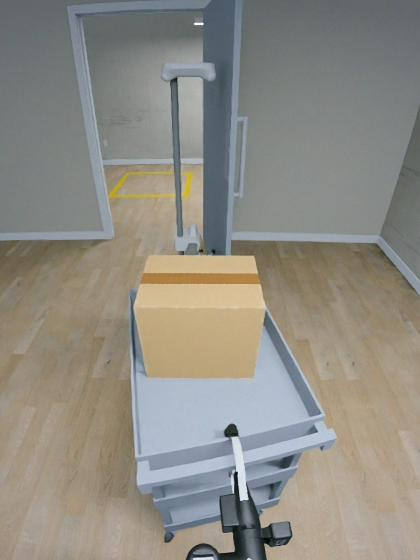

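>>> move(
  blocking=false,
  cameras=[],
  r2={"base":{"rotate_rad":0.3},"pace":"slow"},
)

>>> wait(
  seconds=3,
  cameras=["r2_head_camera","r2_head_right_camera"],
)

Scene clock: 439.80 s.
move: r2 moving
r1: as last shown
r1.base_tilt: forward=-1.6 right=+1.2
r1.lidar_m: 1.03 1.03 0.25 - 0.25 0.25 0.47 3.93 1.25 2.78 2.85 3.78
r1.servo_current: wrist_yaw_rad=65(72) wrist_pitch_rad=39(52) wrist_roll_rad=59(59) gripper_m=39(46)
r1.contact_limits: strafe_m 0.3
r1.wrist_depth_mm: 136 138 - 418 267 194 - / 111 138 - 430 271 196 - / 117 139 251 436 272 189 - / 136 153 - 436 274 190 - / - - - 442 277 191 162 / 1205 1229 195 452 191 192 162 / 854 768 759 143 264 176 -
r2.base_odometry: x=-1.630 y=+0.189 heading=-2.761
r2.turned_by_wheels: +0.124
r2.turned_by_imu: +0.120
r2.base_tilt: forward=-0.6 right=+0.1
r2.lidar_m: 0.34 0.37 2.92 2.91 3.24 2.89 2.85 2.25 1.82 1.82 2.02 0.37
r2.base_status: rotate_rad moving
r2.joint_positions: lift_m=+0.683 arm_m=+0.000 wrist_yaw_rad=-0.011 wrist_pitch_rad=+0.013 wrist_roll_rad=+1.570 gripper_m=-0.028
r2.joint_status: not commanded
r2.measured_speeds: translate_m=-0.001 strafe_m=-0.001 rotate_rad=+0.491 lift_m=+0.000 arm_m=+0.000 wrist_yaw_rad=-0.028 wrist_pitch_rad=+0.000 wrist_roll_rad=+0.000
r2.motor_effort: lift_m=+21(21) arm_m=+4(4) wheel_0=-14(15) wheel_1=-10(10) wheel_2=-18(18)
r2.servo_current: wrist_yaw_rad=65(65) wrist_pitch_rad=65(72) wrist_roll_rad=46(52) gripper_m=143(150)
r2.hand_pose: x=+0.4583 y=-0.0906 z=+0.8572 quat_wxyz=(+0.707, +0.707, +0.001, -0.008) (m; r2's base frame)
r2.wrist_depth_mm: - - - 195 197 1537 1098 / - - - 194 196 1464 - / - 384 389 132 193 - - / - 394 394 132 192 - - / - 404 407 131 192 - - / - 413 179 190 191 156 - / - 424 430 - 190 - -
pictures: none
No camera images: "cameras" was empty.

Scene clock: 440.70 s.
earlier move: r2 done
r1.base_odometry: x=-1.987 y=-0.483 heading=-2.420
r1.turned_by_wheels: +0.000
r1.turned_by_imu: +0.000
r1.base_tilt: forward=-1.6 right=+1.3
r1.lidar_m: 1.02 1.06 0.25 - 0.25 0.25 0.44 3.94 1.26 2.78 2.86 3.81
r1.base_status: not commanded
r1.joint_positions: lift_m=+0.127 arm_m=+0.000 wrist_yaw_rad=+3.093 wrist_pitch_rad=+0.002 wrist_roll_rad=+0.000 gripper_m=+0.056
r1.joint_status: not commanded
r1.measured_speeds: all 0
r1.motor_effort: lift_m=+21(21) arm_m=+4(4) wheel_0=+0(1) wheel_1=+0(0) wheel_2=+0(0)
r1.servo_current: wrist_yaw_rad=59(72) wrist_pitch_rad=39(52) wrist_roll_rad=39(59) gripper_m=39(46)
r1.contact_limits: strafe_m 0.3
r1.hand_pose: x=-0.1129 y=+0.1014 z=+0.3044 quat_wxyz=(+0.024, -0.001, +0.000, +1.000) (m; r1's base frame)
r1.wrist_depth_mm: 136 138 - 424 268 195 - / 111 138 - 427 271 196 - / 117 138 251 430 272 189 - / 136 153 - 439 274 191 - / - - - 442 277 191 162 / 1229 1229 194 449 191 191 162 / 866 759 768 143 263 176 -
r2.base_odometry: x=-1.630 y=+0.189 heading=-2.587
r2.turned_by_wheels: +0.174
r2.turned_by_imu: +0.169
r2.base_tilt: forward=-0.7 right=+0.1
r2.lidar_m: 0.39 0.43 2.91 2.94 3.21 2.86 2.88 2.04 1.81 1.86 0.39 0.36
r2.base_status: done
r2.joint_positions: lift_m=+0.683 arm_m=+0.000 wrist_yaw_rad=-0.008 wrist_pitch_rad=+0.013 wrist_roll_rad=+1.570 gripper_m=-0.028
r2.joint_status: not commanded
r2.measured_speeds: all 0
r2.motor_effort: lift_m=+21(21) arm_m=-3(4) wheel_0=-10(15) wheel_1=-6(10) wheel_2=-7(18)
r2.servo_current: wrist_yaw_rad=65(85) wrist_pitch_rad=65(78) wrist_roll_rad=59(59) gripper_m=150(150)
r2.hand_pose: x=+0.4586 y=-0.0897 z=+0.8572 quat_wxyz=(+0.707, +0.707, +0.002, -0.007) (m; r2's base frame)
r2.wrist_depth_mm: - - - - 156 - - / - 345 347 104 161 - - / - 373 375 109 169 - - / - 402 399 113 177 - - / - 442 436 119 186 - - / - - 177 126 195 155 - / - - - - 129 1397 427
wait: 0.90 of 3 s (r2 has come to rest)
pictures: r2_head_camera, r2_head_right_camera
Images, in order (width x height): r2_head_camera 420x560, r2_head_right_camera 420x672.

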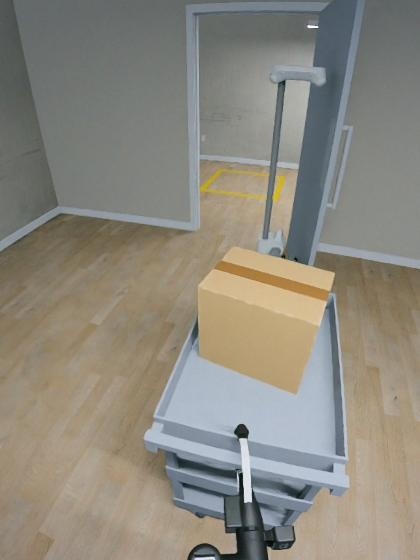

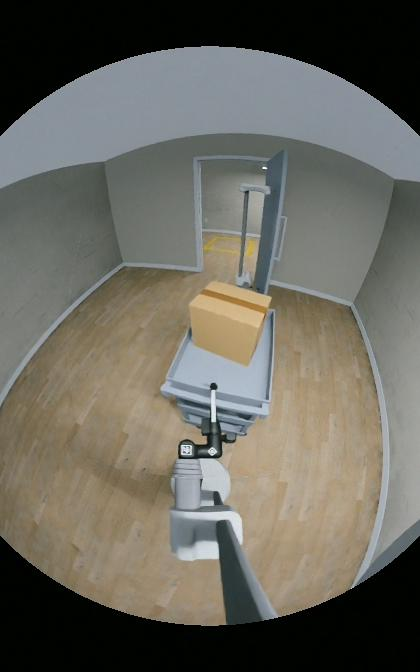

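>>> move(
  blocking=false,
  cameras=[],
  r2={"base":{"translate_m":0.0,"strafe_m":-0.22},"pace":"slow"},
)

>>> wait(
  seconds=4,
  cameras=["r2_head_camera"],
)

Scene clock: 452.83 s.
move: r2 moving
r1: as last shown
r1.base_tilt: forward=-1.6 right=+1.2
r1.lidar_m: 1.02 1.02 0.25 - 0.25 0.25 0.45 3.89 1.26 2.79 2.88 3.81
r1.servo_current: wrist_yaw_rad=26(59) wrist_pitch_rad=39(46) wrist_roll_rad=65(65) gripper_m=46(46)
r1.contact_limits: strafe_m 0.3
r1.wrist_depth_mm: 136 138 - 424 268 195 - / 111 138 - 430 272 196 - / 117 139 250 433 273 190 - / 136 153 - 436 276 190 - / - - - 442 277 191 162 / 1205 1229 193 445 191 192 162 / 866 759 759 143 263 176 -
r2.base_odometry: x=-1.637 y=+0.201 heading=-2.587
r2.turned_by_wheels: +0.000
r2.turned_by_imu: +0.001
r2.base_tilt: forward=-0.6 right=+0.1
r2.lidar_m: 0.38 0.45 2.93 2.96 3.17 2.87 2.90 2.02 1.79 1.82 0.43 0.37
r2.base_status: translate_m moving; strafe_m moving
r2.joint_positions: lift_m=+0.683 arm_m=+0.000 wrist_yaw_rad=-0.006 wrist_pitch_rad=+0.013 wrist_roll_rad=+1.570 gripper_m=-0.028
r2.joint_status: not commanded
r2.measured_speeds: translate_m=+0.000 strafe_m=-0.056 rotate_rad=+0.000 lift_m=+0.000 arm_m=+0.000 wrist_yaw_rad=+0.023 wrist_pitch_rad=+0.000 wrist_roll_rad=+0.000
r2.motor_effort: lift_m=+21(21) arm_m=-3(4) wheel_0=+9(10) wheel_1=-9(11) wheel_2=+0(6)
r2.servo_current: wrist_yaw_rad=52(65) wrist_pitch_rad=65(72) wrist_roll_rad=39(52) gripper_m=143(150)
r2.hand_pose: x=+0.4587 y=-0.0892 z=+0.8572 quat_wxyz=(+0.707, +0.707, +0.002, -0.007) (m; r2's base frame)
r2.wrist_depth_mm: - - 1576 - 153 - - / - 345 347 102 160 - - / - 370 368 108 167 - - / - 402 397 111 176 - - / - 445 427 119 185 - - / - - 165 124 193 155 - / - - - - 130 1430 421
pictures: none
No camera images: "cameras" was empty.

Scene clock: 455.70 s.
earlier move: r2 done
r1.base_odometry: x=-1.987 y=-0.483 heading=-2.420
r1.turned_by_wheels: +0.000
r1.turned_by_imu: +0.000
r1.base_tilt: forward=-1.6 right=+1.2
r1.lidar_m: 0.96 0.96 0.25 - 0.25 0.25 0.44 3.90 1.27 2.79 2.85 3.81
r1.base_status: not commanded
r1.joint_positions: lift_m=+0.127 arm_m=+0.000 wrist_yaw_rad=+3.093 wrist_pitch_rad=+0.002 wrist_roll_rad=+0.000 gripper_m=+0.056
r1.joint_status: not commanded
r1.measured_speeds: all 0
r1.motor_effort: lift_m=+21(21) arm_m=+4(4) wheel_0=+0(1) wheel_1=+0(0) wheel_2=+0(0)
r1.servo_current: wrist_yaw_rad=46(72) wrist_pitch_rad=46(52) wrist_roll_rad=52(72) gripper_m=39(52)
r1.contact_limits: strafe_m 0.3
r1.hand_pose: x=-0.1129 y=+0.1014 z=+0.3044 quat_wxyz=(+0.024, -0.001, +0.000, +1.000) (m; r1's base frame)
r1.wrist_depth_mm: 136 138 - 424 267 195 - / 111 138 - 427 271 196 - / 117 139 250 433 273 189 - / 136 153 - 439 274 190 - / - - - 445 277 191 162 / 1255 1229 193 452 191 192 163 / 866 759 768 143 264 176 -
r2.base_odometry: x=-1.746 y=+0.375 heading=-2.587
r2.turned_by_wheels: +0.000
r2.turned_by_imu: +0.002
r2.base_tilt: forward=-0.7 right=+0.0
r2.lidar_m: 0.37 0.37 3.13 3.17 3.28 2.93 2.92 1.79 1.62 1.64 1.99 0.39
r2.base_status: done
r2.joint_positions: lift_m=+0.683 arm_m=+0.000 wrist_yaw_rad=+0.006 wrist_pitch_rad=+0.013 wrist_roll_rad=+1.570 gripper_m=-0.028
r2.joint_status: not commanded
r2.measured_speeds: all 0
r2.motor_effort: lift_m=+21(21) arm_m=-4(4) wheel_0=+8(15) wheel_1=-4(11) wheel_2=+0(6)
r2.servo_current: wrist_yaw_rad=39(65) wrist_pitch_rad=72(78) wrist_roll_rad=46(65) gripper_m=150(156)
r2.hand_pose: x=+0.4598 y=-0.0858 z=+0.8572 quat_wxyz=(+0.707, +0.707, +0.007, -0.002) (m; r2's base frame)
r2.wrist_depth_mm: - - - 180 181 1430 - / - - 1499 124 184 691 - / - 379 377 125 186 - - / - 394 392 187 189 - - / - 413 407 128 191 - - / - 427 178 129 192 156 - / - - 452 - 130 512 -
wait: 2.87 of 4 s (r2 has come to rest)
pictures: r2_head_camera
Images, in order (width x height): r2_head_camera 420x560.

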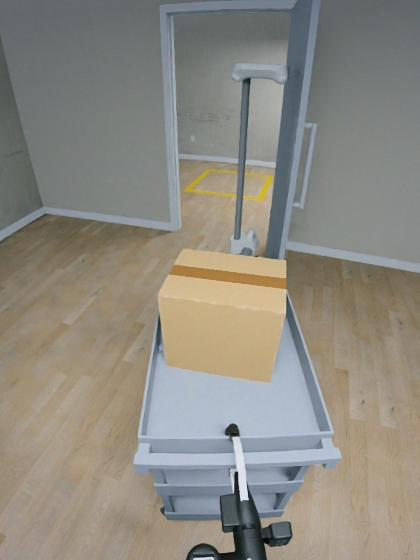

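>>> move(
  blocking=false,
  cameras=[],
  r2={"base":{"translate_m":0.25,"strafe_m":0.03},"pace":"slow"},
)

>>> wait(
  seconds=5,
  cameras=["r2_head_camera"],
)

Scene clock: 464.33 s.
move: r2 moving
r1: as last shown
r1.base_tilt: forward=-1.6 right=+1.3
r1.lidar_m: 0.96 0.95 0.25 - 0.25 0.25 0.43 3.90 1.26 2.77 2.88 3.80
r1.servo_current: wrist_yaw_rad=52(59) wrist_pitch_rad=39(46) wrist_roll_rad=59(59) gripper_m=46(46)
r1.contact_limits: strafe_m 0.3
r1.wrist_depth_mm: 136 138 - 421 268 195 - / 111 139 - 430 270 196 - / 117 139 251 433 273 190 - / 136 153 - 439 276 190 - / - - - 442 277 191 162 / 1205 1229 193 452 191 191 162 / 866 750 750 143 263 176 -
r2.base_odometry: x=-1.755 y=+0.368 heading=-2.587
r2.turned_by_wheels: +0.000
r2.turned_by_imu: +0.001
r2.base_tilt: forward=-0.7 right=+0.1
r2.lidar_m: 0.35 0.35 3.12 3.17 3.30 2.94 2.90 1.83 1.61 1.63 1.98 0.39
r2.base_status: translate_m moving; strafe_m moving
r2.joint_positions: lift_m=+0.683 arm_m=+0.000 wrist_yaw_rad=+0.001 wrist_pitch_rad=+0.013 wrist_roll_rad=+1.570 gripper_m=-0.028
r2.joint_status: not commanded
r2.measured_speeds: translate_m=+0.049 strafe_m=+0.005 rotate_rad=-0.005 lift_m=+0.000 arm_m=+0.000 wrist_yaw_rad=-0.038 wrist_pitch_rad=+0.000 wrist_roll_rad=+0.000
r2.motor_effort: lift_m=+21(21) arm_m=-1(4) wheel_0=+7(11) wheel_1=+8(9) wheel_2=-15(15)
r2.servo_current: wrist_yaw_rad=46(59) wrist_pitch_rad=65(72) wrist_roll_rad=46(59) gripper_m=143(150)
r2.hand_pose: x=+0.4593 y=-0.0871 z=+0.8572 quat_wxyz=(+0.707, +0.707, +0.005, -0.004) (m; r2's base frame)
r2.wrist_depth_mm: - - - 184 185 1537 473 / - - 1537 183 186 750 - / - 377 375 186 187 - - / - 389 387 187 188 - - / - 404 402 127 190 - - / - 418 167 128 190 157 - / - 433 445 - 191 530 -
pictures: none
No camera images: "cameras" was empty.

Scene clock: 467.63 s.
earlier move: r2 done
r1.base_odometry: x=-1.987 y=-0.483 heading=-2.420
r1.turned_by_wheels: +0.000
r1.turned_by_imu: +0.000
r1.base_tilt: forward=-1.6 right=+1.3
r1.lidar_m: 0.74 0.76 0.25 - 0.25 0.25 0.46 3.92 1.23 2.78 2.86 3.82
r1.base_status: not commanded
r1.joint_positions: lift_m=+0.127 arm_m=+0.000 wrist_yaw_rad=+3.093 wrist_pitch_rad=+0.002 wrist_roll_rad=+0.000 gripper_m=+0.056
r1.joint_status: not commanded
r1.measured_speeds: all 0
r1.motor_effort: lift_m=+21(21) arm_m=+4(4) wheel_0=+0(1) wheel_1=+0(0) wheel_2=+0(0)
r1.servo_current: wrist_yaw_rad=46(65) wrist_pitch_rad=46(46) wrist_roll_rad=52(65) gripper_m=39(52)
r1.contact_limits: strafe_m 0.3
r1.hand_pose: x=-0.1129 y=+0.1014 z=+0.3044 quat_wxyz=(+0.024, -0.001, +0.000, +1.000) (m; r1's base frame)
r1.wrist_depth_mm: 136 138 - 421 268 195 - / 111 138 - 430 271 197 - / 117 139 250 430 272 189 - / 136 152 - 439 277 190 - / - - - 442 277 192 162 / 1229 1205 193 449 191 191 162 / 866 759 759 143 263 176 -
r2.base_odometry: x=-1.942 y=+0.219 heading=-2.588
r2.turned_by_wheels: -0.001
r2.turned_by_imu: -0.002
r2.base_tilt: forward=-0.7 right=+0.1
r2.lidar_m: 0.40 0.44 3.00 3.05 3.53 3.16 3.09 1.95 1.72 1.73 0.41 0.37
r2.base_status: done
r2.joint_positions: lift_m=+0.683 arm_m=+0.000 wrist_yaw_rad=-0.009 wrist_pitch_rad=+0.013 wrist_roll_rad=+1.570 gripper_m=-0.028
r2.joint_status: not commanded
r2.measured_speeds: all 0
r2.motor_effort: lift_m=+21(21) arm_m=+4(4) wheel_0=-2(11) wheel_1=+3(9) wheel_2=-11(17)
r2.servo_current: wrist_yaw_rad=59(72) wrist_pitch_rad=65(78) wrist_roll_rad=52(59) gripper_m=143(156)
r2.hand_pose: x=+0.4585 y=-0.0899 z=+0.8572 quat_wxyz=(+0.707, +0.707, +0.001, -0.008) (m; r2's base frame)
r2.wrist_depth_mm: - - - 101 156 - - / 1499 347 353 104 163 - - / - 370 375 109 169 - - / - 402 392 114 177 - - / - 439 430 120 186 - - / - 473 170 125 193 155 - / - - - - 130 1397 427
wait: 3.30 of 5 s (r2 has come to rest)
pictures: r2_head_camera
Images, in order (width x height): r2_head_camera 420x560.

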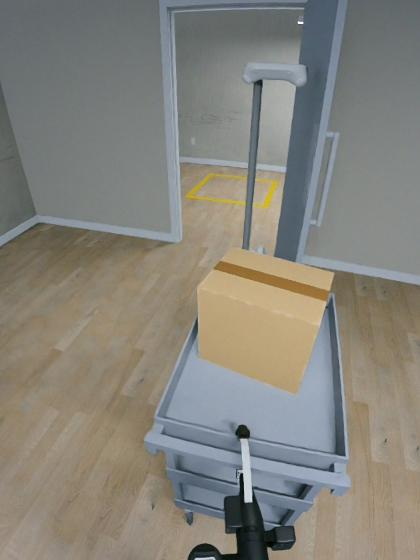

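>>> move(
  blocking=false,
  cameras=[],
  r2={"base":{"translate_m":-0.5,"strafe_m":0.12}},
)

>>> wait(
  seconds=5,
  cameras=["r2_head_camera"],
)

>>> move(
  blocking=false,
  cameras=[],
  r2={"base":{"rotate_rad":-0.5},"pace":"slow"},
)

>>> wait(
  seconds=3,
  cameras=["r2_head_camera","r2_head_right_camera"],
)

Scene clock: 528.63 s.
move: r2 moving
r1: as last shown
r1.lidar_m: 0.76 0.78 0.25 - 0.25 0.25 0.46 3.92 1.26 2.79 2.87 3.80
r1.servo_current: wrist_yaw_rad=52(59) wrist_pitch_rad=46(52) wrist_roll_rad=39(59) gripper_m=46(46)
r1.contact_limits: strafe_m 0.3
r1.wrist_depth_mm: 136 138 - 424 270 195 - / 111 138 - 427 271 195 - / 117 139 251 430 276 189 - / 136 153 - 439 277 191 - / - - - 442 277 191 162 / 1205 1182 194 449 191 192 162 / 866 759 759 143 263 176 -
r2.base_odometry: x=-1.912 y=+0.228 heading=-2.589
r2.turned_by_wheels: -0.001
r2.turned_by_imu: +0.000
r2.base_tilt: forward=-0.6 right=+0.1
r2.lidar_m: 0.39 0.43 3.02 3.04 3.49 3.13 3.12 1.95 1.72 1.76 0.39 0.37
r2.base_status: translate_m moving; strafe_m moving
r2.joint_positions: lift_m=+0.683 arm_m=+0.000 wrist_yaw_rad=-0.009 wrist_pitch_rad=+0.013 wrist_roll_rad=+1.570 gripper_m=-0.028
r2.joint_status: not commanded
r2.measured_speeds: translate_m=-0.119 strafe_m=+0.032 rotate_rad=+0.006 lift_m=+0.000 arm_m=+0.000 wrist_yaw_rad=+0.000 wrist_pitch_rad=+0.000 wrist_roll_rad=+0.000
r2.motor_effort: lift_m=+21(21) arm_m=-4(4) wheel_0=-17(19) wheel_1=-6(9) wheel_2=+11(14)
r2.servo_current: wrist_yaw_rad=59(65) wrist_pitch_rad=72(72) wrist_roll_rad=46(52) gripper_m=150(150)
r2.hand_pose: x=+0.4585 y=-0.0899 z=+0.8572 quat_wxyz=(+0.707, +0.707, +0.001, -0.008) (m; r2's base frame)
r2.wrist_depth_mm: - - - 102 158 - - / - 351 353 106 164 - - / - 373 368 110 170 - - / - 402 397 115 179 - - / - 436 436 121 187 - - / - 480 177 126 195 156 - / - - - - 201 1499 430
pictures: none
No camera images: "cameras" was empty.

Scene clock: 531.30 s.
earlier move: r2 done
r1.base_odometry: x=-1.987 y=-0.483 heading=-2.420
r1.turned_by_wheels: +0.000
r1.turned_by_imu: +0.000
r1.base_tilt: forward=-1.6 right=+1.3
r1.lidar_m: 1.25 1.24 0.25 - 0.25 0.25 0.46 3.92 1.24 2.78 2.87 3.79
r1.base_status: not commanded
r1.joint_positions: lift_m=+0.127 arm_m=+0.000 wrist_yaw_rad=+3.093 wrist_pitch_rad=+0.002 wrist_roll_rad=+0.000 gripper_m=+0.056
r1.joint_status: not commanded
r1.measured_speeds: all 0
r1.motor_effort: lift_m=+21(21) arm_m=+4(4) wheel_0=+0(1) wheel_1=+0(0) wheel_2=+0(0)
r1.servo_current: wrist_yaw_rad=46(65) wrist_pitch_rad=39(52) wrist_roll_rad=59(78) gripper_m=39(46)
r1.contact_limits: strafe_m 0.3
r1.hand_pose: x=-0.1129 y=+0.1014 z=+0.3044 quat_wxyz=(+0.024, -0.001, +0.000, +1.000) (m; r1's base frame)
r1.wrist_depth_mm: 136 138 - 424 268 195 - / 111 138 - 430 270 197 - / 117 139 250 433 273 190 - / 136 153 - 436 276 190 - / - - - 442 277 191 161 / 1205 1205 194 449 191 192 162 / 866 759 759 143 262 176 -
r2.base_odometry: x=-1.454 y=+0.379 heading=-2.588
r2.turned_by_wheels: +0.001
r2.turned_by_imu: +0.002
r2.base_tilt: forward=-0.6 right=+0.1
r2.lidar_m: 0.35 0.41 3.05 3.09 2.94 2.66 2.68 1.86 1.67 1.69 2.07 0.37
r2.base_status: done
r2.joint_positions: lift_m=+0.683 arm_m=+0.000 wrist_yaw_rad=+0.006 wrist_pitch_rad=+0.013 wrist_roll_rad=+1.571 gripper_m=-0.028
r2.joint_status: not commanded
r2.measured_speeds: all 0
r2.motor_effort: lift_m=+21(21) arm_m=-4(4) wheel_0=-1(20) wheel_1=-5(10) wheel_2=+6(20)
r2.servo_current: wrist_yaw_rad=59(65) wrist_pitch_rad=72(78) wrist_roll_rad=46(59) gripper_m=150(156)
r2.hand_pose: x=+0.4598 y=-0.0857 z=+0.8572 quat_wxyz=(+0.707, +0.707, +0.007, -0.002) (m; r2's base frame)
r2.wrist_depth_mm: - - - 111 169 647 - / - 484 359 114 173 - - / - 370 370 117 178 - - / - 392 392 181 182 - - / - 421 413 124 187 - - / - 449 171 127 193 158 - / - - - - 196 1336 442
wait: 2.67 of 5 s (r2 has come to rest)
pictures: r2_head_camera
Images, in order (width x height): r2_head_camera 420x560.

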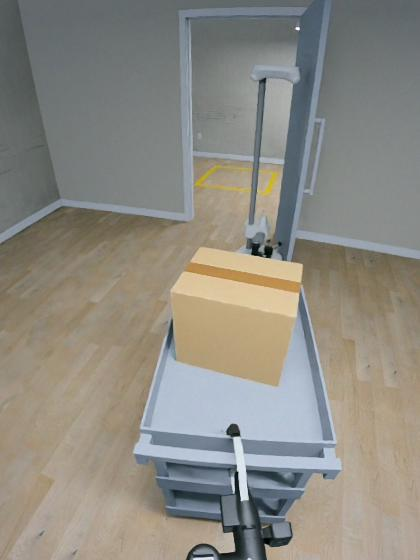

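Scene clock: 531.80 s.
move: r2 moving
r1: as last shown
r1.lidar_m: 1.24 1.23 0.25 - 0.25 0.25 0.46 3.90 1.24 2.80 2.87 3.80
r1.servo_current: wrist_yaw_rad=39(85) wrist_pitch_rad=46(46) wrist_roll_rad=65(65) gripper_m=39(46)
r1.contact_limits: strafe_m 0.3
r1.wrist_depth_mm: 136 138 - 421 268 195 - / 111 138 - 430 272 196 - / 118 139 251 433 273 189 - / 136 153 - 439 277 190 - / - - - 442 277 191 161 / 1229 1182 193 449 191 192 162 / 854 750 759 143 264 176 -
r2.base_odometry: x=-1.454 y=+0.379 heading=-2.712
r2.turned_by_wheels: -0.124
r2.turned_by_imu: -0.120
r2.base_tilt: forward=-0.7 right=+0.0
r2.lidar_m: 0.35 0.33 3.06 3.09 3.16 2.66 2.66 2.00 1.66 1.68 1.89 0.40
r2.base_status: rotate_rad moving
r2.joint_positions: lift_m=+0.683 arm_m=+0.000 wrist_yaw_rad=+0.012 wrist_pitch_rad=+0.013 wrist_roll_rad=+1.571 gripper_m=-0.028
r2.joint_status: not commanded
r2.measured_speeds: translate_m=-0.001 strafe_m=-0.001 rotate_rad=-0.489 lift_m=+0.000 arm_m=+0.000 wrist_yaw_rad=+0.000 wrist_pitch_rad=+0.000 wrist_roll_rad=+0.000
r2.motor_effort: lift_m=+21(21) arm_m=-4(4) wheel_0=+17(17) wheel_1=+7(11) wheel_2=+14(16)
r2.servo_current: wrist_yaw_rad=72(72) wrist_pitch_rad=72(72) wrist_roll_rad=52(52) gripper_m=143(150)
r2.hand_pose: x=+0.4603 y=-0.0840 z=+0.8572 quat_wxyz=(+0.707, +0.707, +0.009, +0.000) (m; r2's base frame)
r2.wrist_depth_mm: - - - 187 188 1537 1138 / - - - 127 189 741 - / - 384 382 129 190 - - / - 392 389 129 190 - - / - 407 407 129 191 - - / - 424 178 131 192 157 - / - 445 439 - 192 158 -
pictures: none
No camera images: "cameras" was empty.

Scene clock: 533.00 s.
earlier move: r2 done
r1.base_odometry: x=-1.987 y=-0.483 heading=-2.420
r1.turned_by_wheels: +0.000
r1.turned_by_imu: +0.000
r1.base_tilt: forward=-1.6 right=+1.3
r1.lidar_m: 1.28 1.25 0.25 - 0.25 0.25 0.47 3.94 1.25 2.79 2.87 3.80
r1.base_status: not commanded
r1.joint_positions: lift_m=+0.127 arm_m=+0.000 wrist_yaw_rad=+3.093 wrist_pitch_rad=+0.002 wrist_roll_rad=+0.000 gripper_m=+0.056
r1.joint_status: not commanded
r1.measured_speeds: all 0
r1.motor_effort: lift_m=+21(21) arm_m=+4(4) wheel_0=+0(1) wheel_1=+0(0) wheel_2=+0(0)
r1.servo_current: wrist_yaw_rad=39(85) wrist_pitch_rad=46(46) wrist_roll_rad=52(65) gripper_m=46(46)
r1.contact_limits: strafe_m 0.3
r1.hand_pose: x=-0.1129 y=+0.1014 z=+0.3044 quat_wxyz=(+0.024, -0.001, +0.000, +1.000) (m; r1's base frame)
r1.wrist_depth_mm: 136 138 - 421 267 194 - / 111 138 - 427 271 196 - / 117 139 251 433 272 189 - / 136 153 - 436 276 191 - / - - - 442 277 191 162 / 1205 1229 195 452 191 193 162 / 866 768 759 143 263 176 -
r2.base_odometry: x=-1.454 y=+0.379 heading=-3.086
r2.turned_by_wheels: -0.374
r2.turned_by_imu: -0.363
r2.base_tilt: forward=-0.7 right=+0.1
r2.lidar_m: 0.25 0.25 3.33 3.06 3.10 2.89 2.66 2.67 1.85 1.65 1.70 0.46
r2.base_status: done
r2.joint_positions: lift_m=+0.683 arm_m=+0.000 wrist_yaw_rad=+0.012 wrist_pitch_rad=+0.013 wrist_roll_rad=+1.571 gripper_m=-0.028
r2.joint_status: not commanded
r2.measured_speeds: all 0
r2.motor_effort: lift_m=+21(21) arm_m=-5(5) wheel_0=+9(17) wheel_1=+7(11) wheel_2=+12(16)
r2.servo_current: wrist_yaw_rad=72(78) wrist_pitch_rad=65(78) wrist_roll_rad=52(65) gripper_m=150(156)
r2.hand_pose: x=+0.4603 y=-0.0840 z=+0.8572 quat_wxyz=(+0.707, +0.707, +0.009, +0.000) (m; r2's base frame)
r2.wrist_depth_mm: - - - 268 - 1576 1118 / - - - 287 324 334 334 / - - - 189 274 1618 1138 / - - - 172 239 1576 508 / - - - 151 216 699 - / - 402 186 138 196 154 - / - 373 375 - 182 - -
wait: 1.20 of 3 s (r2 has come to rest)
pictures: r2_head_camera, r2_head_right_camera
Images, in order (width x height): r2_head_camera 420x560, r2_head_right_camera 420x672.

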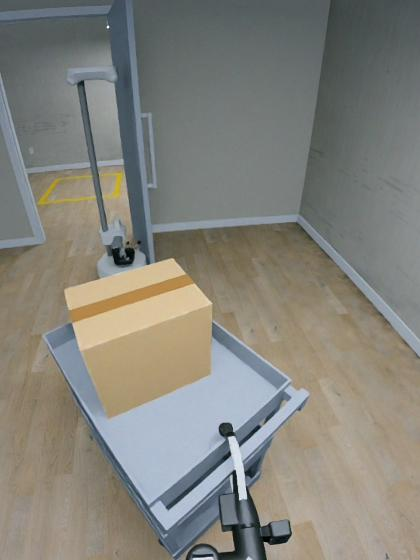

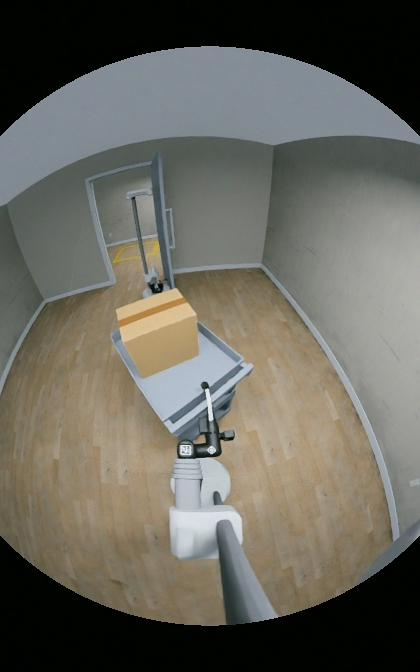

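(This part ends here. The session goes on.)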